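# Move a bottle from the blue crate to the turntable

## Task

Remove a single bottle from the blue crate and set it upright on the rotating table. The crate must stay upright on the trolley and its remaining bottles must stay standing. None of the bottles already carried by the rotating table may tip over. At the end, neither gripper may be in contact with any bottle or with the crate.

## Robot and tools

Robot: two six-joint arms, left_arm and right_arm, each ending in a parallel gripper. In every row and every per-joint list, the joint order is waist, shoulder, elbow, wrist pitch, wrist yaw, wrist roll. Where a gripper entry follows, it comes after those six.

Frames: the scene frame has its origin at table-top height, halfway between the two nominal arm bases. +z points up, +x points out over the table, and left_arm sits on the +y side. Arm names do not match image sides. Calibrated base poses in the scene frame are: left_arm at (-0.036, +0.344, 0) m with quat_wxyz (+1.000, 0, 0, -0.001); right_arm at (+0.007, -0.228, 0) m with quat_wxyz (+1.000, 0, 0, +0.010). Both bases have z up. Each arm reports its end_effector_position (m), end_effector_quat_wxyz, velocities and wrist-camera pose in its own base frame. Fixed cameras and the table use the scene frame. The fingers point along the gripper's +z axis and close along its y axis. end_effector_position is the midpoint between the pads, roughly 1 cm back from the fingertips. Printed poses can be wrong by a few cm, more when the arm is stretched far.

execute_actions(actions, cameras): actions is a list of actions. Each action is a list of up to 15 rows, and each row runs for one 1/30 s control step. If fewer than 15 rows are given, the last row repeats for the remaining steps. A row is a single list of 14 numbers in [-1, 1] covering both arms, even if only one arm moves: left_arm's six joint values and its opening, then right_arm's six and its opening. The joint values are offsets, not poses. Every row counts from the Joint targets as they stood when that action began, not from the previous row, so repeating a value in the next action moves the joint further. Scale: 1.0 equals 2.811 rad for waist and shoulder, 2.53 for elbow, 2.575 for wrist pitch, 8.12 for wrist yaw and 9.528 for wrist roll. Opening is absolute: +1 fully open, -1 closed. Stated joint ranges in rad: waist -2.880..2.880, shoulder 0.000..3.142, elbow 0.000..3.019, wrist pitch -1.693..1.571, wrist yaw -1.571..1.571, wrist roll -2.094..2.094. A real end stop may lie up to 0.084 rad either side of the stated one. An action that asks for more than 0.084 rad past an end is refused for both arms. A request past a real end is clipped there, and the result then says "joint sent to its limit". A missing line does not prove there is room. An empty actions list simply reports state and images. cameras is a list of names (cam_high, cam_low, cam_left_wrist, cam_right_wrist), or ["all"], or []. If left out, you get all images for an empty list and none otherwise.

move(target, speed, blend, opening_speed, blocking, cameras): target is either one 14-number row as above or a list of up to 15 such rows. Each row is an offset from the same current Joint targets, not from the previous row. All joints move together, so the hand follows a curve. There is no collision avoidance. speed is the top rate in rad/s for the joint with the longest travel: 0.01 to 12.57, default 0.5. Give one number, or one per target. blend is in rad and rounds off the corners at intermediate targets. opening_speed is the rate of the gripper command per second on the -1..+1 scale, at least 0.2. Use a slow rate for fragile grasps. With blocking=false the call returns early and the motion continues. Paths longer than 10 s stop before reaching their targets. The result adds a "move:" line such as done, off_target (resting more than 0.035 rad from target), moving, held or fault, plus limits=held if steps were withheld. Neither done nor off_target tells you whether there is contact.

wait(seconds 0..10, cameras) lets time run with the last commands held. stop(cameras) brakes a running move, which needs some distance to halt. zoom_image(camera, region=[x0,y0,x1,y1]) enlarges part of that camera's latest image. Images are 896x504, with (0,0) at the top left, and a region can be at most 504x504. finished_scene(scene) ends the current scene with its number and cannot be undone.

Result lines: Joint positions gives rad per joint, then the pad gap in m (0.094 when fully open). Joint velocities may read "within noise". Joint targets are the reference for your next offsets. Tool commands shows the current gripper commands. grip_measured uses the opening scale and reads slightly wide when empty and somewhat narrower than a part when squeezing. Joint torques include the arm's own weight, and numbers 3 and 4 wrap at ±28 N m. Step readings list sampled joint angles. "joint command not followed" means the clearance check altered targets. MOTOR HOT means a motor is at 85 °C or more. OVER-TEMPERATURE FAULT means an arm has gone limp for 30 s or longer.

Motion limits: each joint's target can only lead its measured angle by a fixed amount (0.716 rad for waist and shoulder, 0.645 elbow, 0.69 wrist pitch, 1.84 wrist yaw, 3.24 wrist roll). Targets that would put the hand more than 110 mm from its measured spot are scaled back. Large moves may therefore need several actions. Very small moves may not start. To keep a gripper unchanged, resend its current command, because 0 is itself a command meaning half-open. To stop pressing on something, command targets back past the measured positions.

Avoid: dropping the bottle, releasing it while it moves, fast impacts and heavy pushing. Do not tip the crate, the bottles in it or the bottles already on the turning table. Do not push anything out of the work area. Keep the two arms apart, and never close one gripper on the other arm's fingers. Avoid holding loads with the arm stretched out or straining against a blocked pose, since that heats the motors. Before finishing, open the gripper, back away so nothing is touched, and check that the bottle stands upright and stays that way while the table turns.

Each tool is called after "Call:" as name(argument=value, ...) on one line, values as JSON.

## Session

Call:
execute_actions(actions=[])

Scene clock: 0.00 s.
left_arm: end_effector_position=(+0.7582, +0.0601, +0.1776) grip_measured=+1.000 end_effector_quat_wxyz=(+0.376, +0.093, +0.917, +0.099) | right_arm: end_effector_position=(+0.2337, +0.4829, +0.3170) grip_measured=+1.000 end_effector_quat_wxyz=(+0.458, -0.506, +0.625, +0.379)
Joint positions: left_arm=[0.065 1.933 1.637 -0.478 -0.065 0.296 0.094] | right_arm=[1.013 1.194 0.882 -0.003 -0.343 -0.099 0.094]
Joint velocities: within noise
Joint torques (N m): no reading
Motor temperatures (°C): left_arm=[39 30 36 25 33 31 34] | right_arm=[34 31 30 36 26 37 34]
Heat: left arm: hottest waist 39 °C; right arm: hottest wrist roll 37 °C.
Joint targets: left_arm=[0.065 1.926 1.669 -0.473 -0.065 0.296] | right_arm=[1.013 1.192 0.913 0.002 -0.343 -0.099]
Tool commands: left_gripper/opening=+1.0 right_gripper/opening=+1.0

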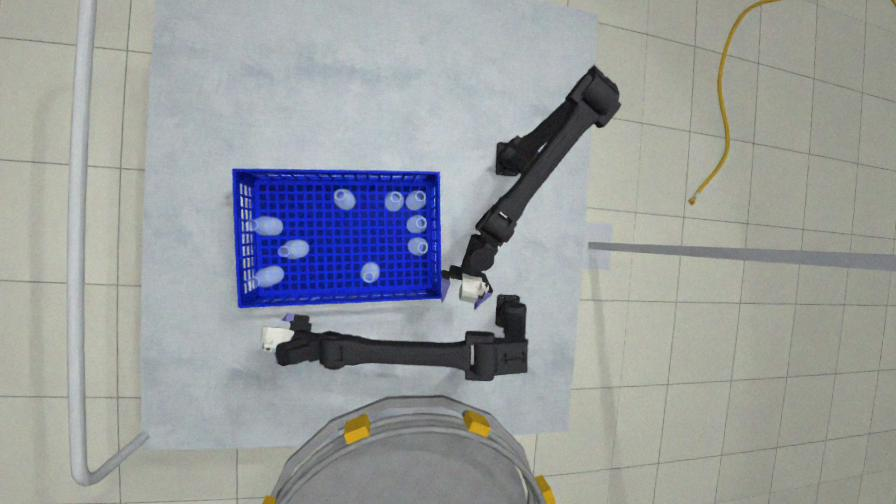

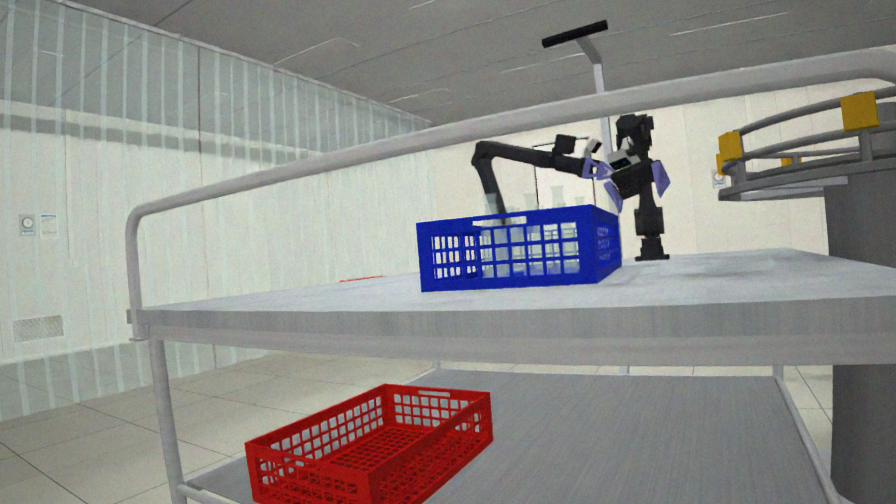

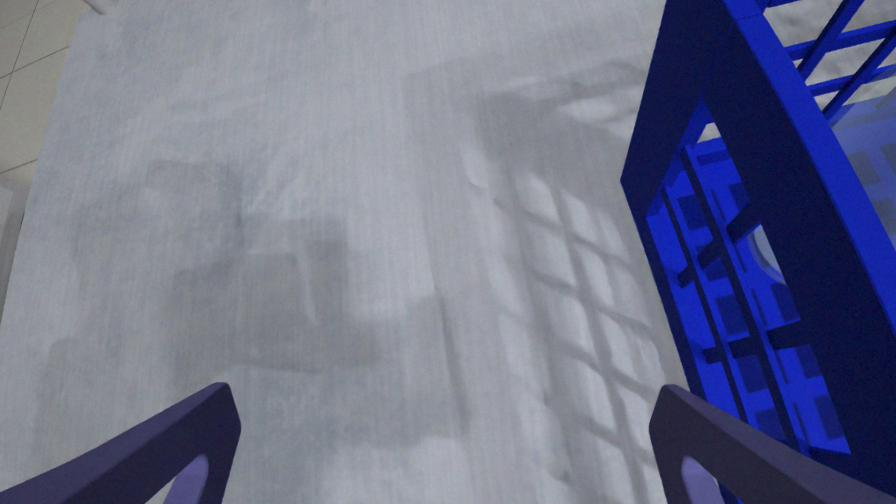

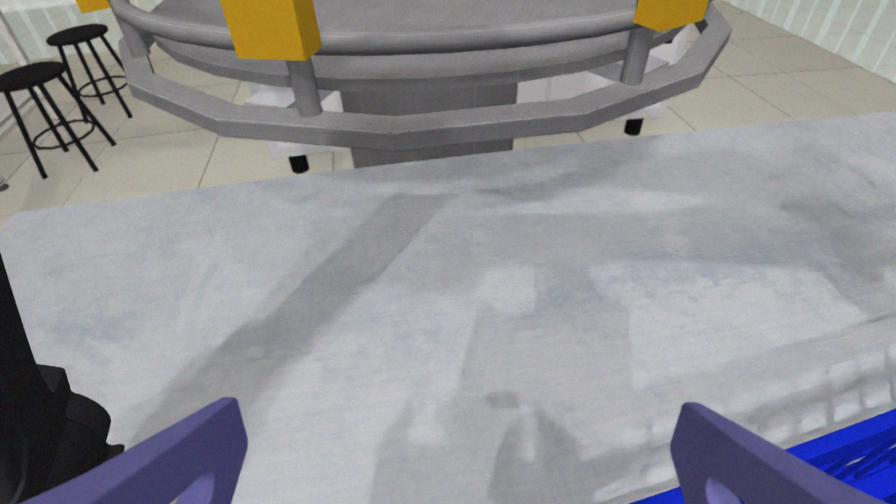

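Call:
move(target=[0,-0.18,0,0,0,0,1, 0,-0.213,0,0,0,0,1], speed=0.9)

Call:
move(target=[0,0,0.13,0,0,0,1, -0.5,0,0,0,0,0,1], speed=0.9)

Call:
move(target=[0,0,0,-0.2,0.008,-0.031,1, -0.2,0,0,0,0.042,0.01,1], speed=0.9, cameras=["all"])

Scene clock: 27.17 s.
left_arm: end_effector_position=(+0.6406, +0.0525, +0.5336) grip_measured=+1.000 end_effector_quat_wxyz=(+0.594, +0.072, +0.790, +0.135) | right_arm: end_effector_position=(+0.1296, +0.3161, +0.5747) grip_measured=+1.000 end_effector_quat_wxyz=(+0.664, -0.427, +0.428, +0.440)
Joint positions: left_arm=[0.065 1.421 1.637 -0.478 -0.065 0.296 0.094] | right_arm=[1.013 0.589 0.882 -0.003 -0.343 -0.099 0.094]
Joint torques (N m): left_arm=[-1.73 -12.1 11 2.18 -0.05 -0.14] | right_arm=[-0.67 0.67 13.2 1.69 -0.11 0.14]
Motor temperatures (°C): left_arm=[39 34 40 25 32 30 33] | right_arm=[33 32 35 36 26 35 32]
Heat: left arm: hottest elbow 40 °C; right arm: hottest wrist pitch 36 °C.
Joint targets: left_arm=[0.065 1.420 1.669 -0.473 -0.065 0.296] | right_arm=[1.013 0.593 0.913 0.002 -0.343 -0.099]
move: done

Scene clock: 29.37 s.
left_arm: end_effector_position=(+0.6064, +0.0503, +0.7181) grip_measured=+1.000 end_effector_quat_wxyz=(+0.707, +0.056, +0.688, +0.152) | right_arm: end_effector_position=(+0.3340, -0.0715, +0.5747) grip_measured=+1.000 end_effector_quat_wxyz=(+0.792, -0.053, +0.602, -0.088)
Joint positions: left_arm=[0.065 1.421 1.946 -0.478 -0.065 0.296 0.094] | right_arm=[-0.379 0.589 0.882 -0.003 -0.343 -0.099 0.094]
Joint torques (N m): left_arm=[-1.96 -11.63 11.86 2.24 -0.05 -0.13] | right_arm=[-1.73 0.62 13.2 1.7 -0.11 0.14]
Heat: left arm: hottest elbow 41 °C; right arm: hottest wrist pitch 36 °C.
Joint targets: left_arm=[0.065 1.420 1.998 -0.473 -0.065 0.296] | right_arm=[-0.393 0.593 0.913 0.002 -0.343 -0.099]
move: off_target (left_arm); left_arm: the elbow is farthest, 0.051 rad from its target

Scene clock: 30.93 s.
left_arm: end_effector_position=(+0.5825, +0.0381, +0.5982) grip_measured=+1.000 end_effector_quat_wxyz=(+0.528, -0.023, +0.848, +0.022) | right_arm: end_effector_position=(+0.2039, -0.2800, +0.5776) grip_measured=+1.000 end_effector_quat_wxyz=(+0.711, +0.265, +0.536, -0.370)
Joint positions: left_arm=[0.065 1.421 1.946 -0.982 -0.003 0.012 0.094] | right_arm=[-0.942 0.589 0.882 -0.003 -0.003 -0.02 0.094]
Joint torques (N m): left_arm=[-1.55 -12.63 11.74 1.76 0.12 -0.23] | right_arm=[-1.73 0.62 13.24 1.72 -0.1 0.29]
Heat: left arm: hottest elbow 41 °C; right arm: hottest wrist pitch 36 °C.
Joint targets: left_arm=[0.065 1.420 1.998 -0.988 0.000 0.000] | right_arm=[-0.955 0.593 0.913 0.002 -0.002 -0.004]
move: off_target (left_arm); left_arm: the elbow is farthest, 0.052 rad from its target

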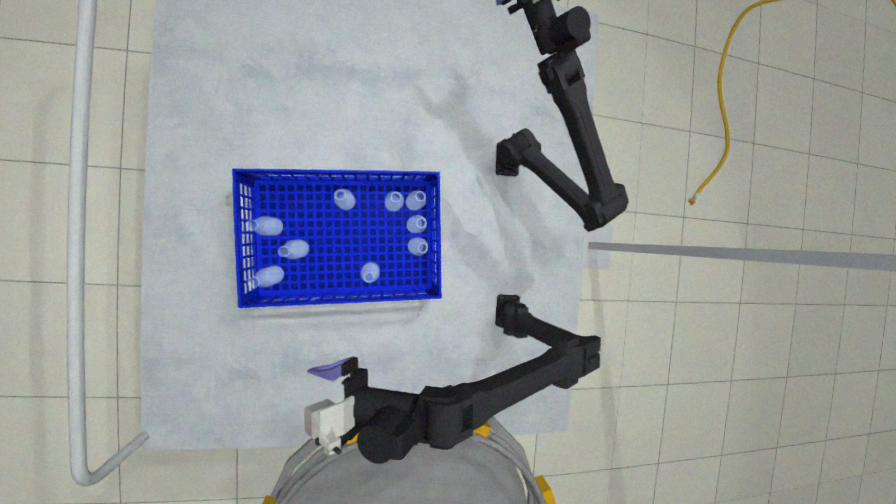

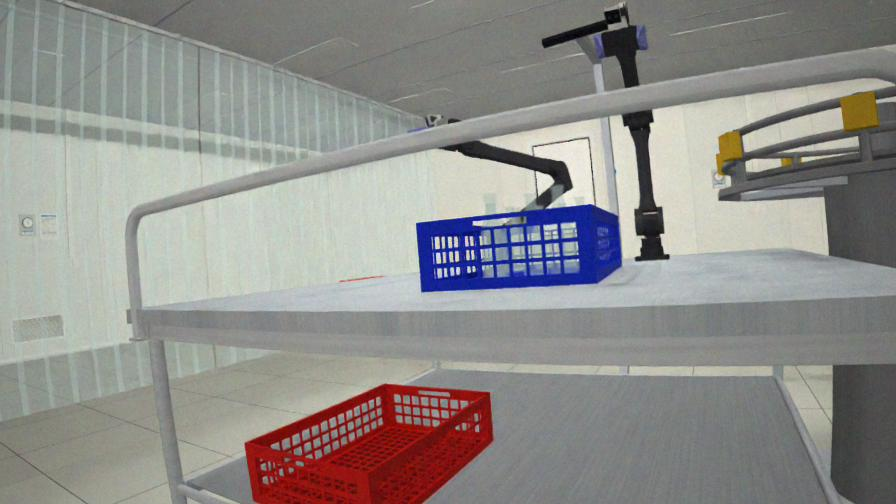

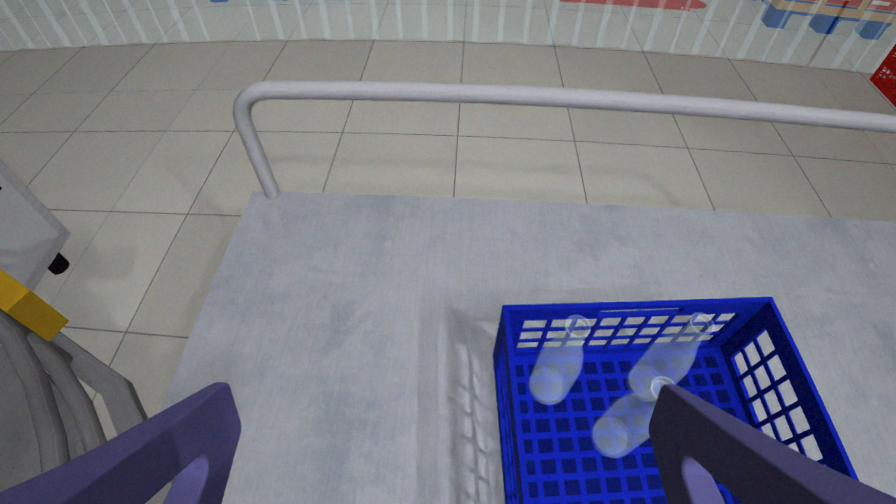

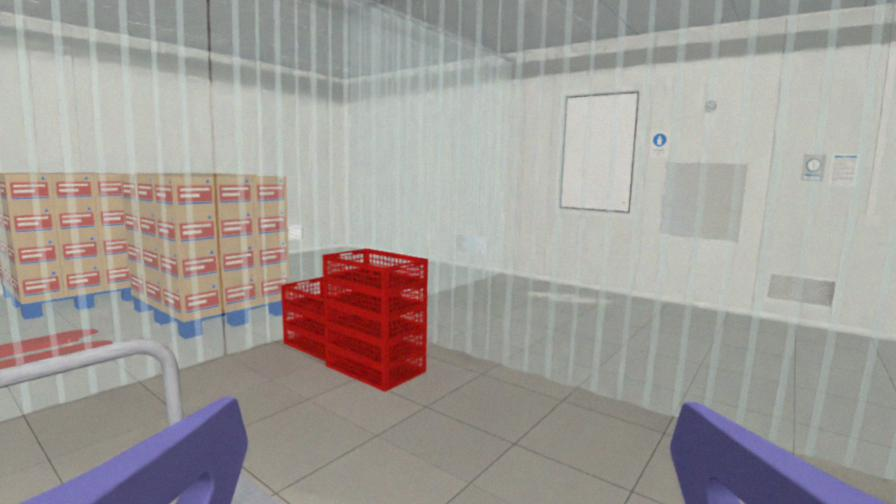

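Call:
move(target=[0.5,-0.22,-0.27,-0.08,0,0,1, 0,0,0,0,0,0,1], speed=1, cameras=["all"])

Scene clock: 54.07 s.
left_arm: end_effector_position=(+0.0360, +0.3298, +0.4814) grip_measured=+1.000 end_effector_quat_wxyz=(+0.320, -0.599, +0.674, +0.290) | right_arm: end_effector_position=(+0.2039, -0.2800, +0.5776) grip_measured=+1.000 end_effector_quat_wxyz=(+0.711, +0.265, +0.536, -0.370)
Joint positions: left_arm=[1.464 0.8 1.31 -1.188 0 0.01 0.094] | right_arm=[-0.942 0.589 0.882 -0.003 -0.003 -0.019 0.094]
Joint torques (N m): left_arm=[-1.2 -2.67 8.36 1.42 -0.03 -0.22] | right_arm=[-1.67 0.62 13.24 1.72 -0.11 0.29]
Heat: left arm: hottest elbow 44 °C; right arm: hottest elbow 38 °C.
Joint targets: left_arm=[1.471 0.801 1.314 -1.194 0.000 0.000] | right_arm=[-0.955 0.593 0.913 0.002 -0.002 -0.004]
move: done

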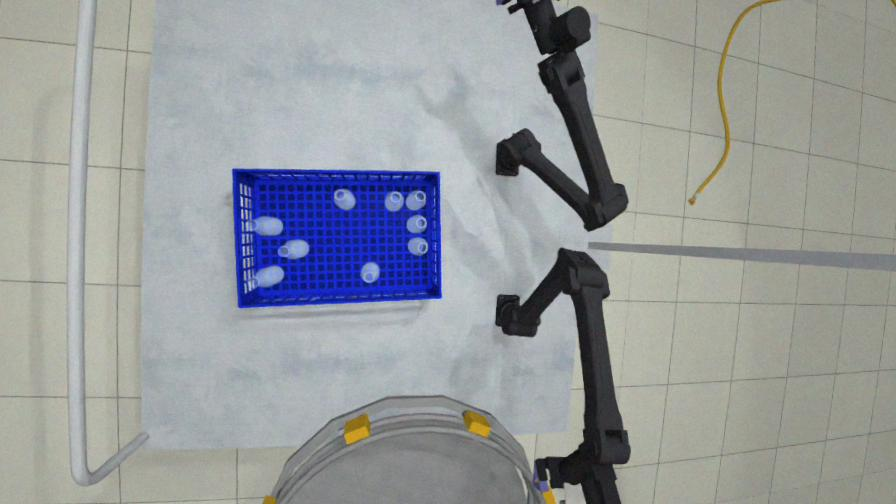

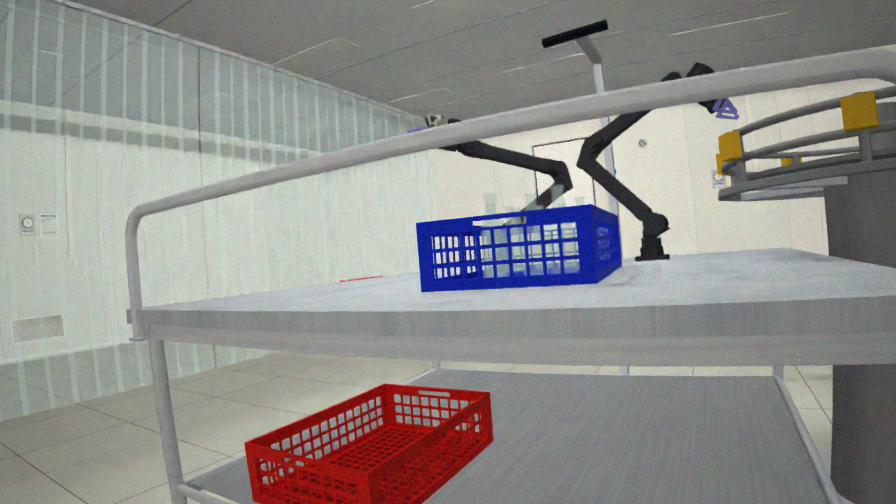

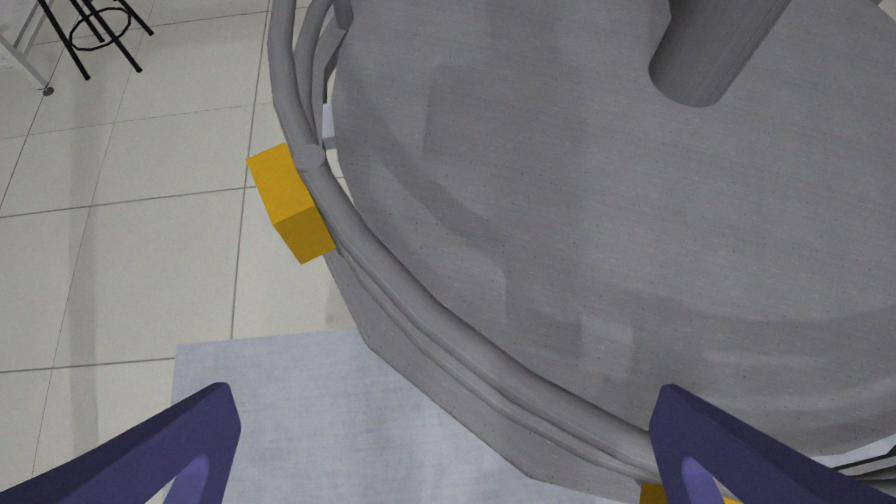

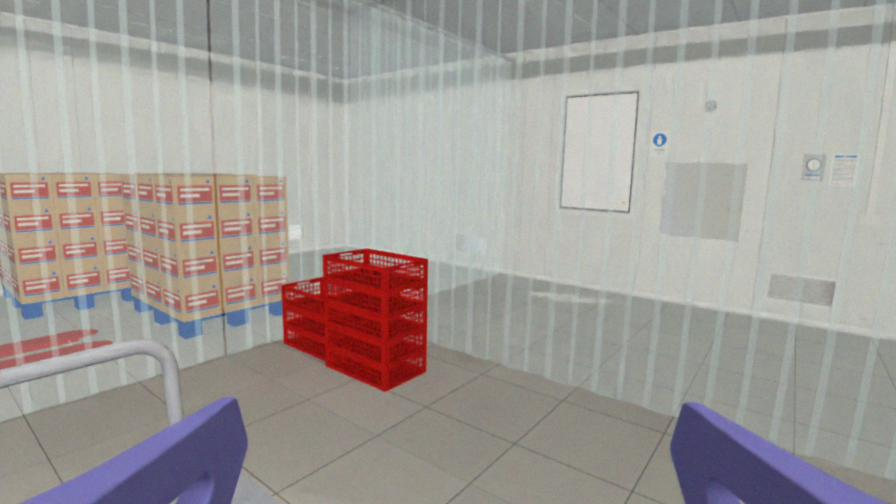

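Call:
move(target=[-0.634,0.078,0,0.043,0,0,1, 0,0,0,0,0,0,1], speed=1, cameras=["all"])

Scene clock: 68.37 s.
left_arm: end_effector_position=(+0.3966, -0.1275, +0.4204) grip_measured=+1.000 end_effector_quat_wxyz=(+0.368, +0.148, +0.916, -0.056) | right_arm: end_effector_position=(+0.2039, -0.2800, +0.5776) grip_measured=+1.000 end_effector_quat_wxyz=(+0.711, +0.265, +0.536, -0.370)
Joint positions: left_arm=[-0.31 1.018 1.31 -1.1 0.001 0.01 0.094] | right_arm=[-0.942 0.589 0.882 -0.003 -0.003 -0.019 0.094]
Joint torques (N m): left_arm=[-1.9 -6.07 8.91 2.28 -0.07 -0.21] | right_arm=[-1.73 0.67 13.23 1.72 -0.11 0.3]
Motor temperatures (°C): left_arm=[38 32 46 25 31 29 31] | right_arm=[32 30 40 35 26 34 31]
Heat: left arm: hottest elbow 46 °C; right arm: hottest elbow 40 °C.
Joint targets: left_arm=[-0.312 1.021 1.314 -1.083 0.000 0.000] | right_arm=[-0.955 0.593 0.913 0.002 -0.002 -0.004]
move: done

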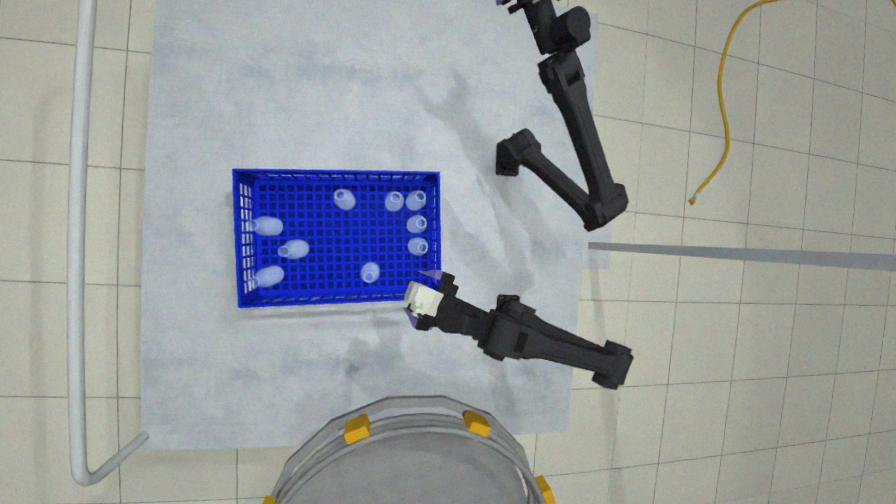

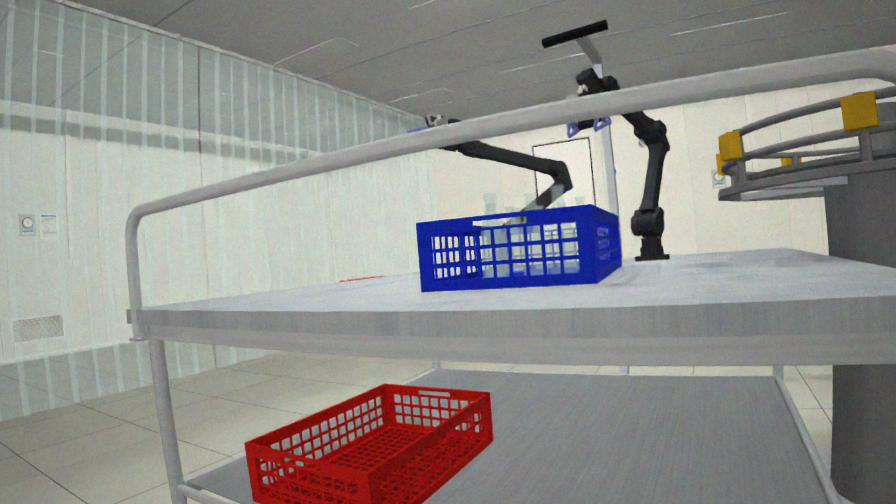

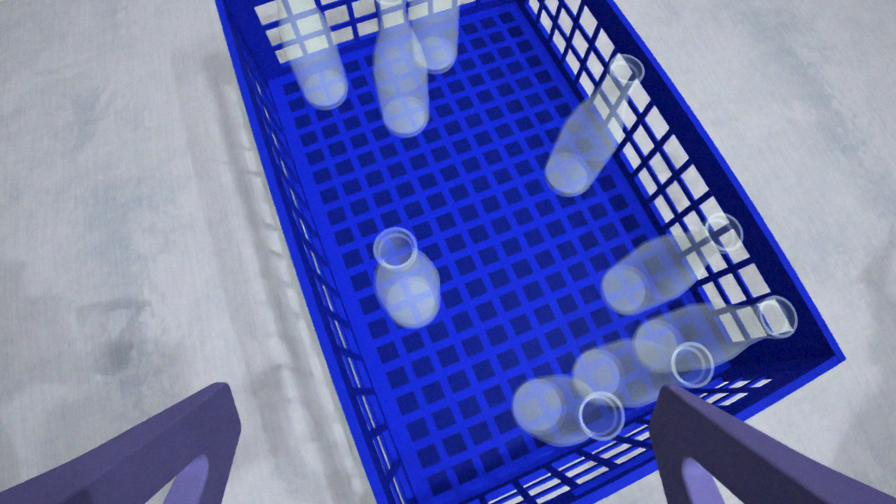

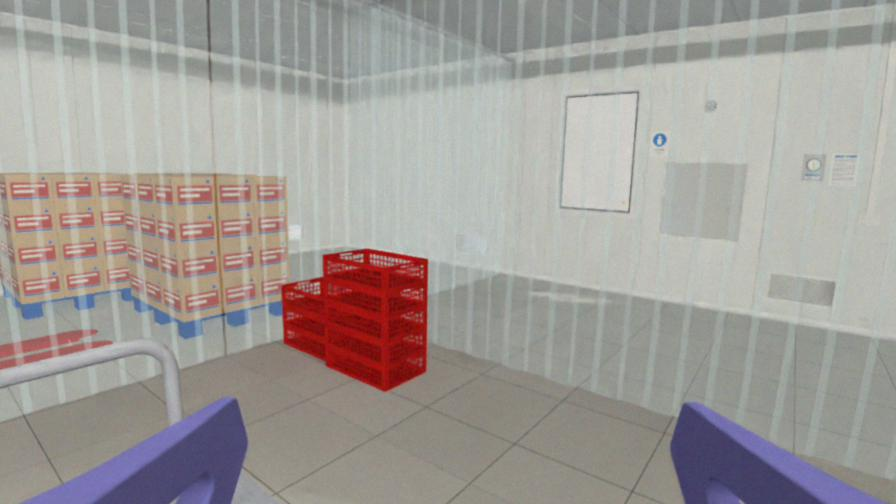

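Call:
move(target=[0.031,0.028,-0.0455,0.0676,0,0,1, 0,0,0,0,0,0,1], cameras=["cam_left_wrist","cam_high"])

Scene clock: 80.50 s.
left_arm: end_effector_position=(+0.4455, -0.1042, +0.3444) grip_measured=+1.000 end_effector_quat_wxyz=(+0.351, +0.111, +0.929, -0.039) | right_arm: end_effector_position=(+0.2039, -0.2800, +0.5776) grip_measured=+1.000 end_effector_quat_wxyz=(+0.711, +0.265, +0.536, -0.370)
Joint positions: left_arm=[-0.229 1.11 1.186 -0.925 0 0.01 0.094] | right_arm=[-0.942 0.589 0.882 -0.003 -0.003 -0.019 0.094]
Joint torques (N m): left_arm=[-1.96 -8.47 9.81 2.19 -0.03 -0.21] | right_arm=[-1.73 0.62 13.23 1.73 -0.11 0.29]
Heat: left arm: hottest elbow 47 °C; right arm: hottest elbow 41 °C.
Joint targets: left_arm=[-0.225 1.099 1.200 -0.909 0.000 0.000] | right_arm=[-0.955 0.593 0.913 0.002 -0.002 -0.004]
move: done
Images, in order (width x height): cam_high 896x504, cam_left_wrist 896x504.

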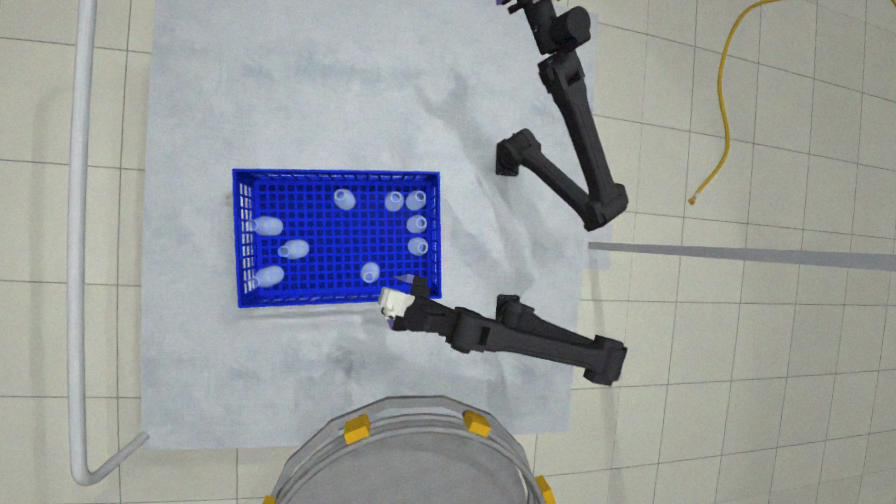

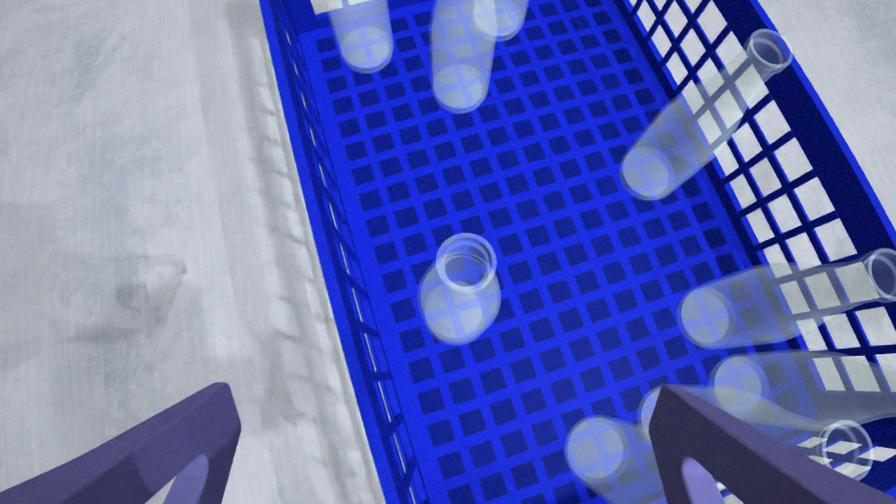

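Call:
move(target=[-0.0064,-0.0114,-0.1502,0.1383,0,0,1, 0,0,0,0,0,0,1], cameras=["cam_left_wrist","cam_low"])

Call:
zoom_image(camera="cam_low", region=[400, 100, 680, 300])

Scene clock: 103.23 s.
left_arm: end_effector_position=(+0.4238, -0.1020, +0.2130) grip_measured=+1.000 end_effector_quat_wxyz=(+0.357, +0.114, +0.926, -0.040) | right_arm: end_effector_position=(+0.2039, -0.2800, +0.5776) grip_measured=+1.000 end_effector_quat_wxyz=(+0.711, +0.265, +0.536, -0.370)
Joint positions: left_arm=[-0.235 1.078 0.811 -0.57 0 0.01 0.094] | right_arm=[-0.942 0.589 0.882 -0.003 -0.003 -0.019 0.094]
Joint torques (N m): left_arm=[-2.55 -8 9.16 2.11 -0.01 -0.19] | right_arm=[-1.67 0.62 13.24 1.73 -0.1 0.29]
Heat: left arm: hottest elbow 49 °C; right arm: hottest elbow 43 °C.
Joint targets: left_arm=[-0.243 1.067 0.820 -0.553 0.000 0.000] | right_arm=[-0.955 0.593 0.913 0.002 -0.002 -0.004]
move: done
Images, in order (width x height): cam_low 896x504, cam_left_wrist 896x504.

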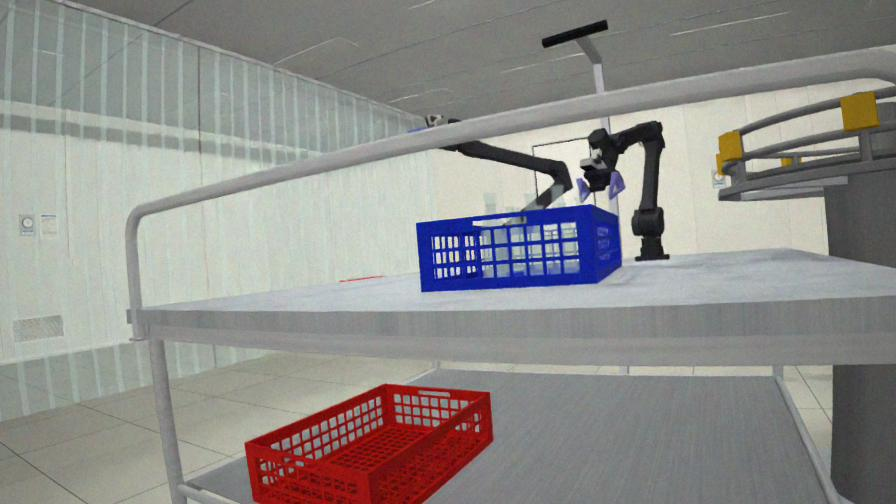

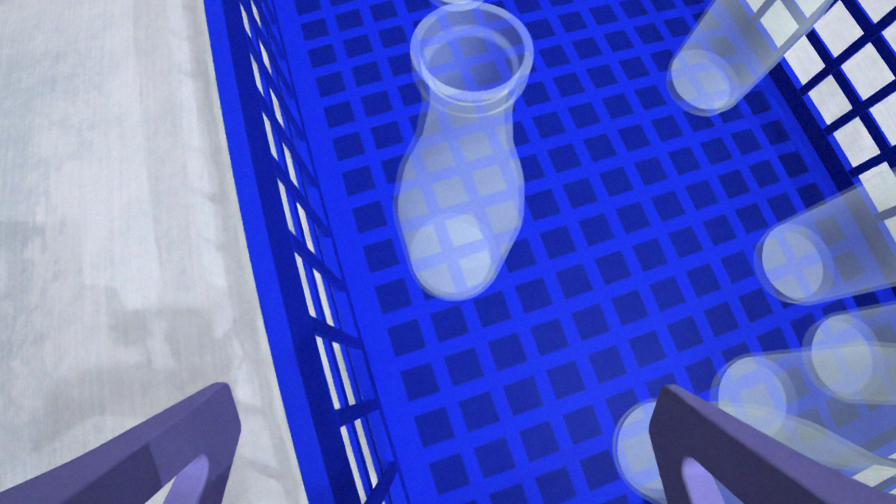

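Scaled by 1.800 from the camera's 896x504 image, which has a finer 1280x720 frame.

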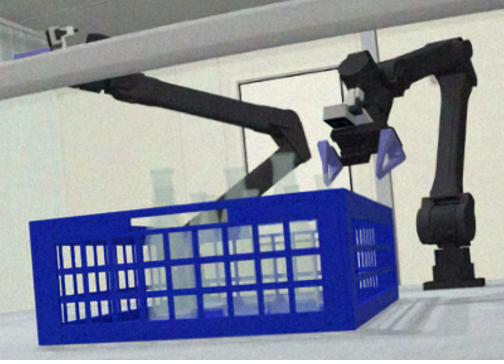

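Call:
move(target=[-0.0043,0.079,0.0597,0.0276,0,0,1, 0,0,0,0,0,0,1], cameras=["cam_left_wrist","cam_low"], speed=0.25)

Call:
zoom_image(camera="cam_low", region=[400, 100, 680, 300])

Scene clock: 112.30 s.
left_arm: end_effector_position=(+0.4798, -0.1215, +0.1862) grip_measured=+1.000 end_effector_quat_wxyz=(+0.341, +0.120, +0.932, -0.041) | right_arm: end_effector_position=(+0.2039, -0.2800, +0.5776) grip_measured=+1.000 end_effector_quat_wxyz=(+0.711, +0.265, +0.536, -0.370)
Joint positions: left_arm=[-0.247 1.286 0.914 -0.499 0 0.01 0.094] | right_arm=[-0.942 0.589 0.882 -0.003 -0.003 -0.019 0.094]
Joint torques (N m): left_arm=[-2.61 -9.29 12.22 2.1 -0.06 -0.22] | right_arm=[-1.73 0.62 13.23 1.72 -0.11 0.3]
Heat: left arm: hottest elbow 49 °C; right arm: hottest elbow 43 °C.
Joint targets: left_arm=[-0.255 1.289 0.971 -0.482 0.000 0.000] | right_arm=[-0.955 0.593 0.913 0.002 -0.002 -0.004]
move: off_target (left_arm); left_arm: the elbow is farthest, 0.057 rad from its target
Images, in order (width x height): cam_low 896x504, cam_left_wrist 896x504.

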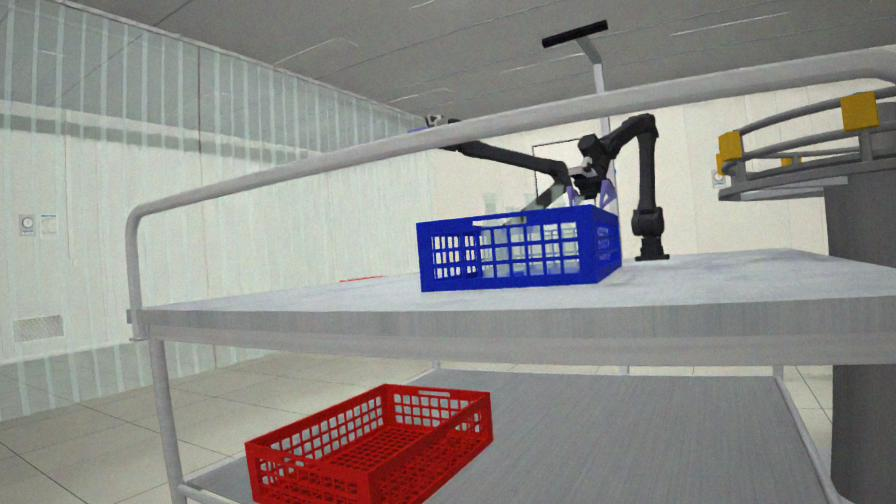

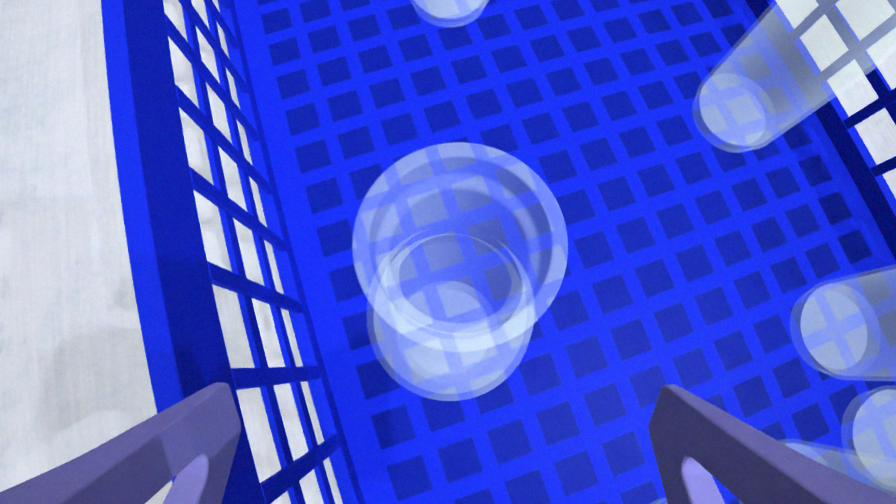

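Scaled by 1.800 from the camera's 896x504 image, which has a finer 1280x720 frame.

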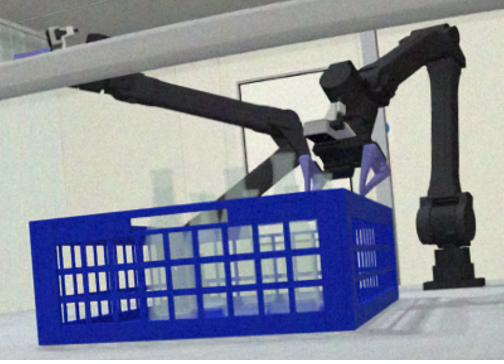

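Call:
move(target=[0.001,0.0036,0.0217,0.0,0,0,1, 0,0,0,0,0,0,1], cameras=["cam_left_wrist"], speed=0.25)

Scene clock: 117.43 s.
left_arm: end_effector_position=(+0.4978, -0.1260, +0.2132) grip_measured=+1.000 end_effector_quat_wxyz=(+0.365, +0.119, +0.922, -0.044) | right_arm: end_effector_position=(+0.2039, -0.2800, +0.5776) grip_measured=+1.000 end_effector_quat_wxyz=(+0.711, +0.265, +0.536, -0.370)
Joint positions: left_arm=[-0.247 1.292 0.971 -0.497 0 0.01 0.094] | right_arm=[-0.942 0.589 0.882 -0.003 -0.003 -0.019 0.094]
Joint torques (N m): left_arm=[-2.61 -9.47 12.4 2.19 -0.04 -0.2] | right_arm=[-1.67 0.62 13.22 1.72 -0.11 0.29]
Heat: left arm: hottest elbow 49 °C; right arm: hottest elbow 44 °C.
Joint targets: left_arm=[-0.252 1.300 1.026 -0.482 0.000 0.000] | right_arm=[-0.955 0.593 0.913 0.002 -0.002 -0.004]
move: off_target (left_arm); left_arm: the elbow is farthest, 0.055 rad from its target
Images, in order (width x height): cam_left_wrist 896x504.

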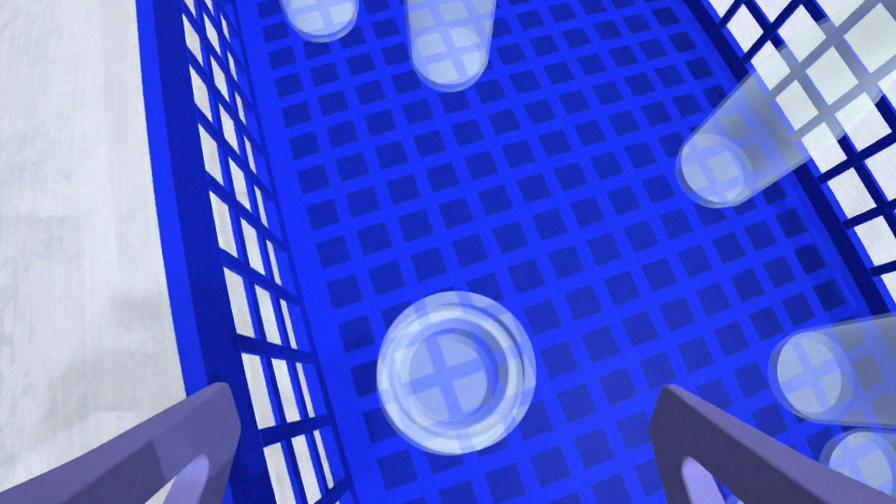

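Call:
move(target=[0,0,0,0,0,0,-0.7, 0,0,0,0,0,0,1], cameras=["cam_left_wrist"], opening_speed=0.6)

Scene clock: 125.90 s.
left_arm: end_effector_position=(+0.4977, -0.1263, +0.2132) grip_measured=-0.398 end_effector_quat_wxyz=(+0.365, +0.119, +0.922, -0.044) | right_arm: end_effector_position=(+0.2039, -0.2800, +0.5776) grip_measured=+1.000 end_effector_quat_wxyz=(+0.711, +0.265, +0.536, -0.370)
Joint positions: left_arm=[-0.247 1.292 0.971 -0.497 0.001 0.01 0.028] | right_arm=[-0.942 0.589 0.882 -0.003 -0.003 -0.019 0.094]
Joint torques (N m): left_arm=[-2.32 -9.35 12.21 2.15 -0.06 -0.22] | right_arm=[-1.67 0.56 13.23 1.72 -0.1 0.29]
Heat: left arm: hottest elbow 49 °C; right arm: hottest elbow 44 °C.
Joint targets: left_arm=[-0.252 1.300 1.026 -0.482 0.000 0.000] | right_arm=[-0.955 0.593 0.913 0.002 -0.002 -0.004]
move: off_target (left_arm); left_arm: the elbow is farthest, 0.055 rad from its target
Images, in order (width x height): cam_left_wrist 896x504.

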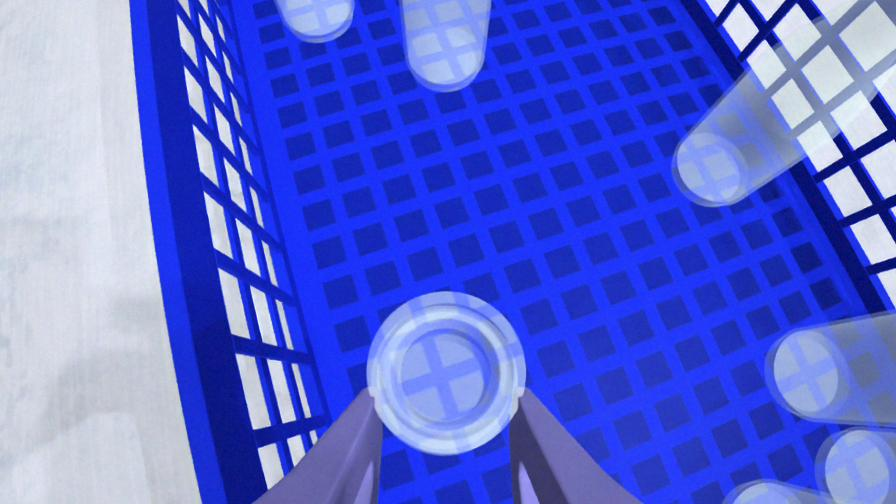

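Call:
move(target=[[0,-0.0167,0.0719,-0.0889,0,0,-0.7,0,0,0,0,0,0,1],[0,-0.0149,0.1625,-0.1759,0,0,-0.7,0,0,0,0,0,0,1],[0,-0.0552,0.3154,-0.3701,0,0,-0.7,0,0,0,0,0,0,1]], blend=0.05, speed=0.35, cameras=["all"])

Scene clock: 155.30 s.
left_arm: end_effector_position=(+0.3984, -0.1012, +0.5400) grip_measured=-0.399 end_effector_quat_wxyz=(+0.359, +0.120, +0.925, -0.043) | right_arm: end_effector_position=(+0.2039, -0.2800, +0.5776) grip_measured=+1.000 end_effector_quat_wxyz=(+0.711, +0.265, +0.536, -0.370)
Joint positions: left_arm=[-0.247 1.156 1.761 -1.437 0.001 0.01 0.028] | right_arm=[-0.942 0.589 0.882 -0.003 -0.003 -0.019 0.094]
Joint torques (N m): left_arm=[-2.26 -7.53 11.62 1.66 -0.05 -0.2] | right_arm=[-1.67 0.62 13.24 1.72 -0.11 0.3]
Motor temperatures (°C): left_arm=[37 31 51 24 29 27 31] | right_arm=[31 29 45 34 25 31 28]
Heat: left arm: hottest elbow 51 °C; right arm: hottest elbow 45 °C.
Joint targets: left_arm=[-0.252 1.145 1.823 -1.435 0.000 0.000] | right_arm=[-0.955 0.593 0.913 0.002 -0.002 -0.004]
move: off_target (left_arm); left_arm: the elbow is farthest, 0.063 rad from its target

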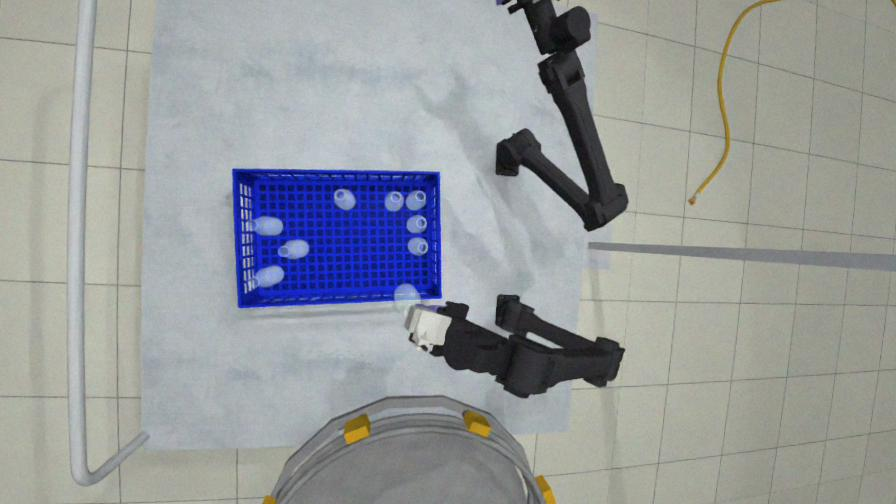

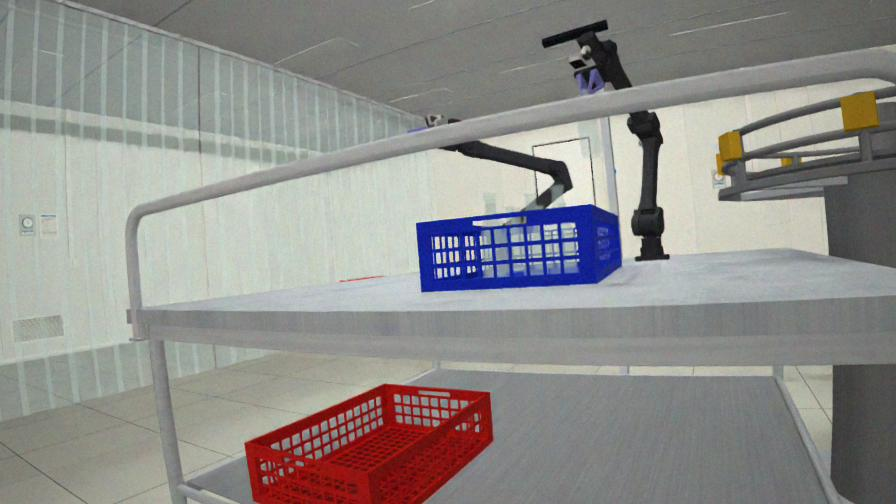

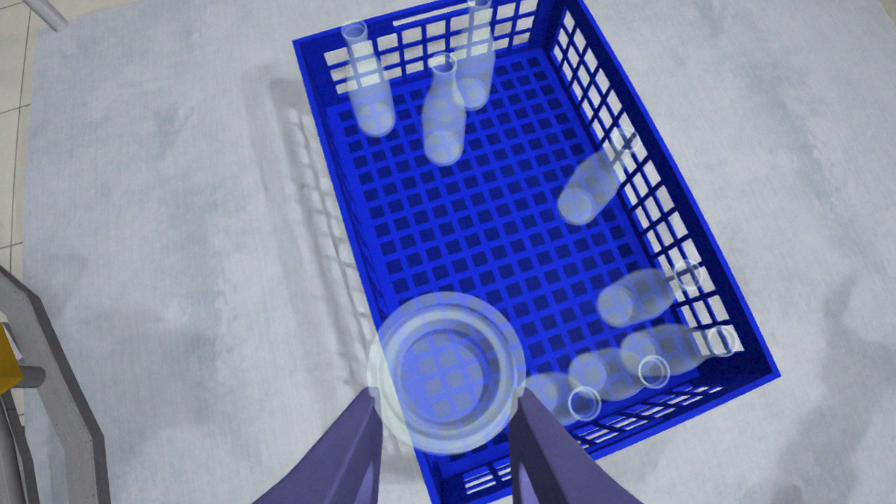

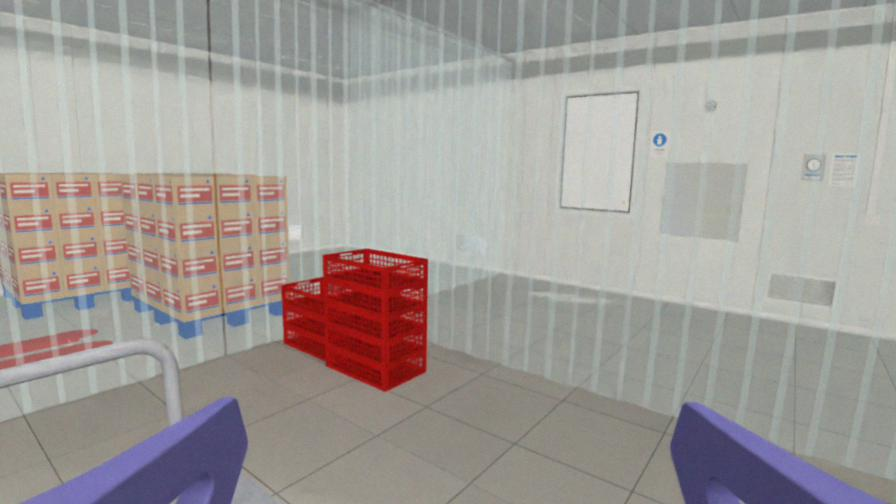

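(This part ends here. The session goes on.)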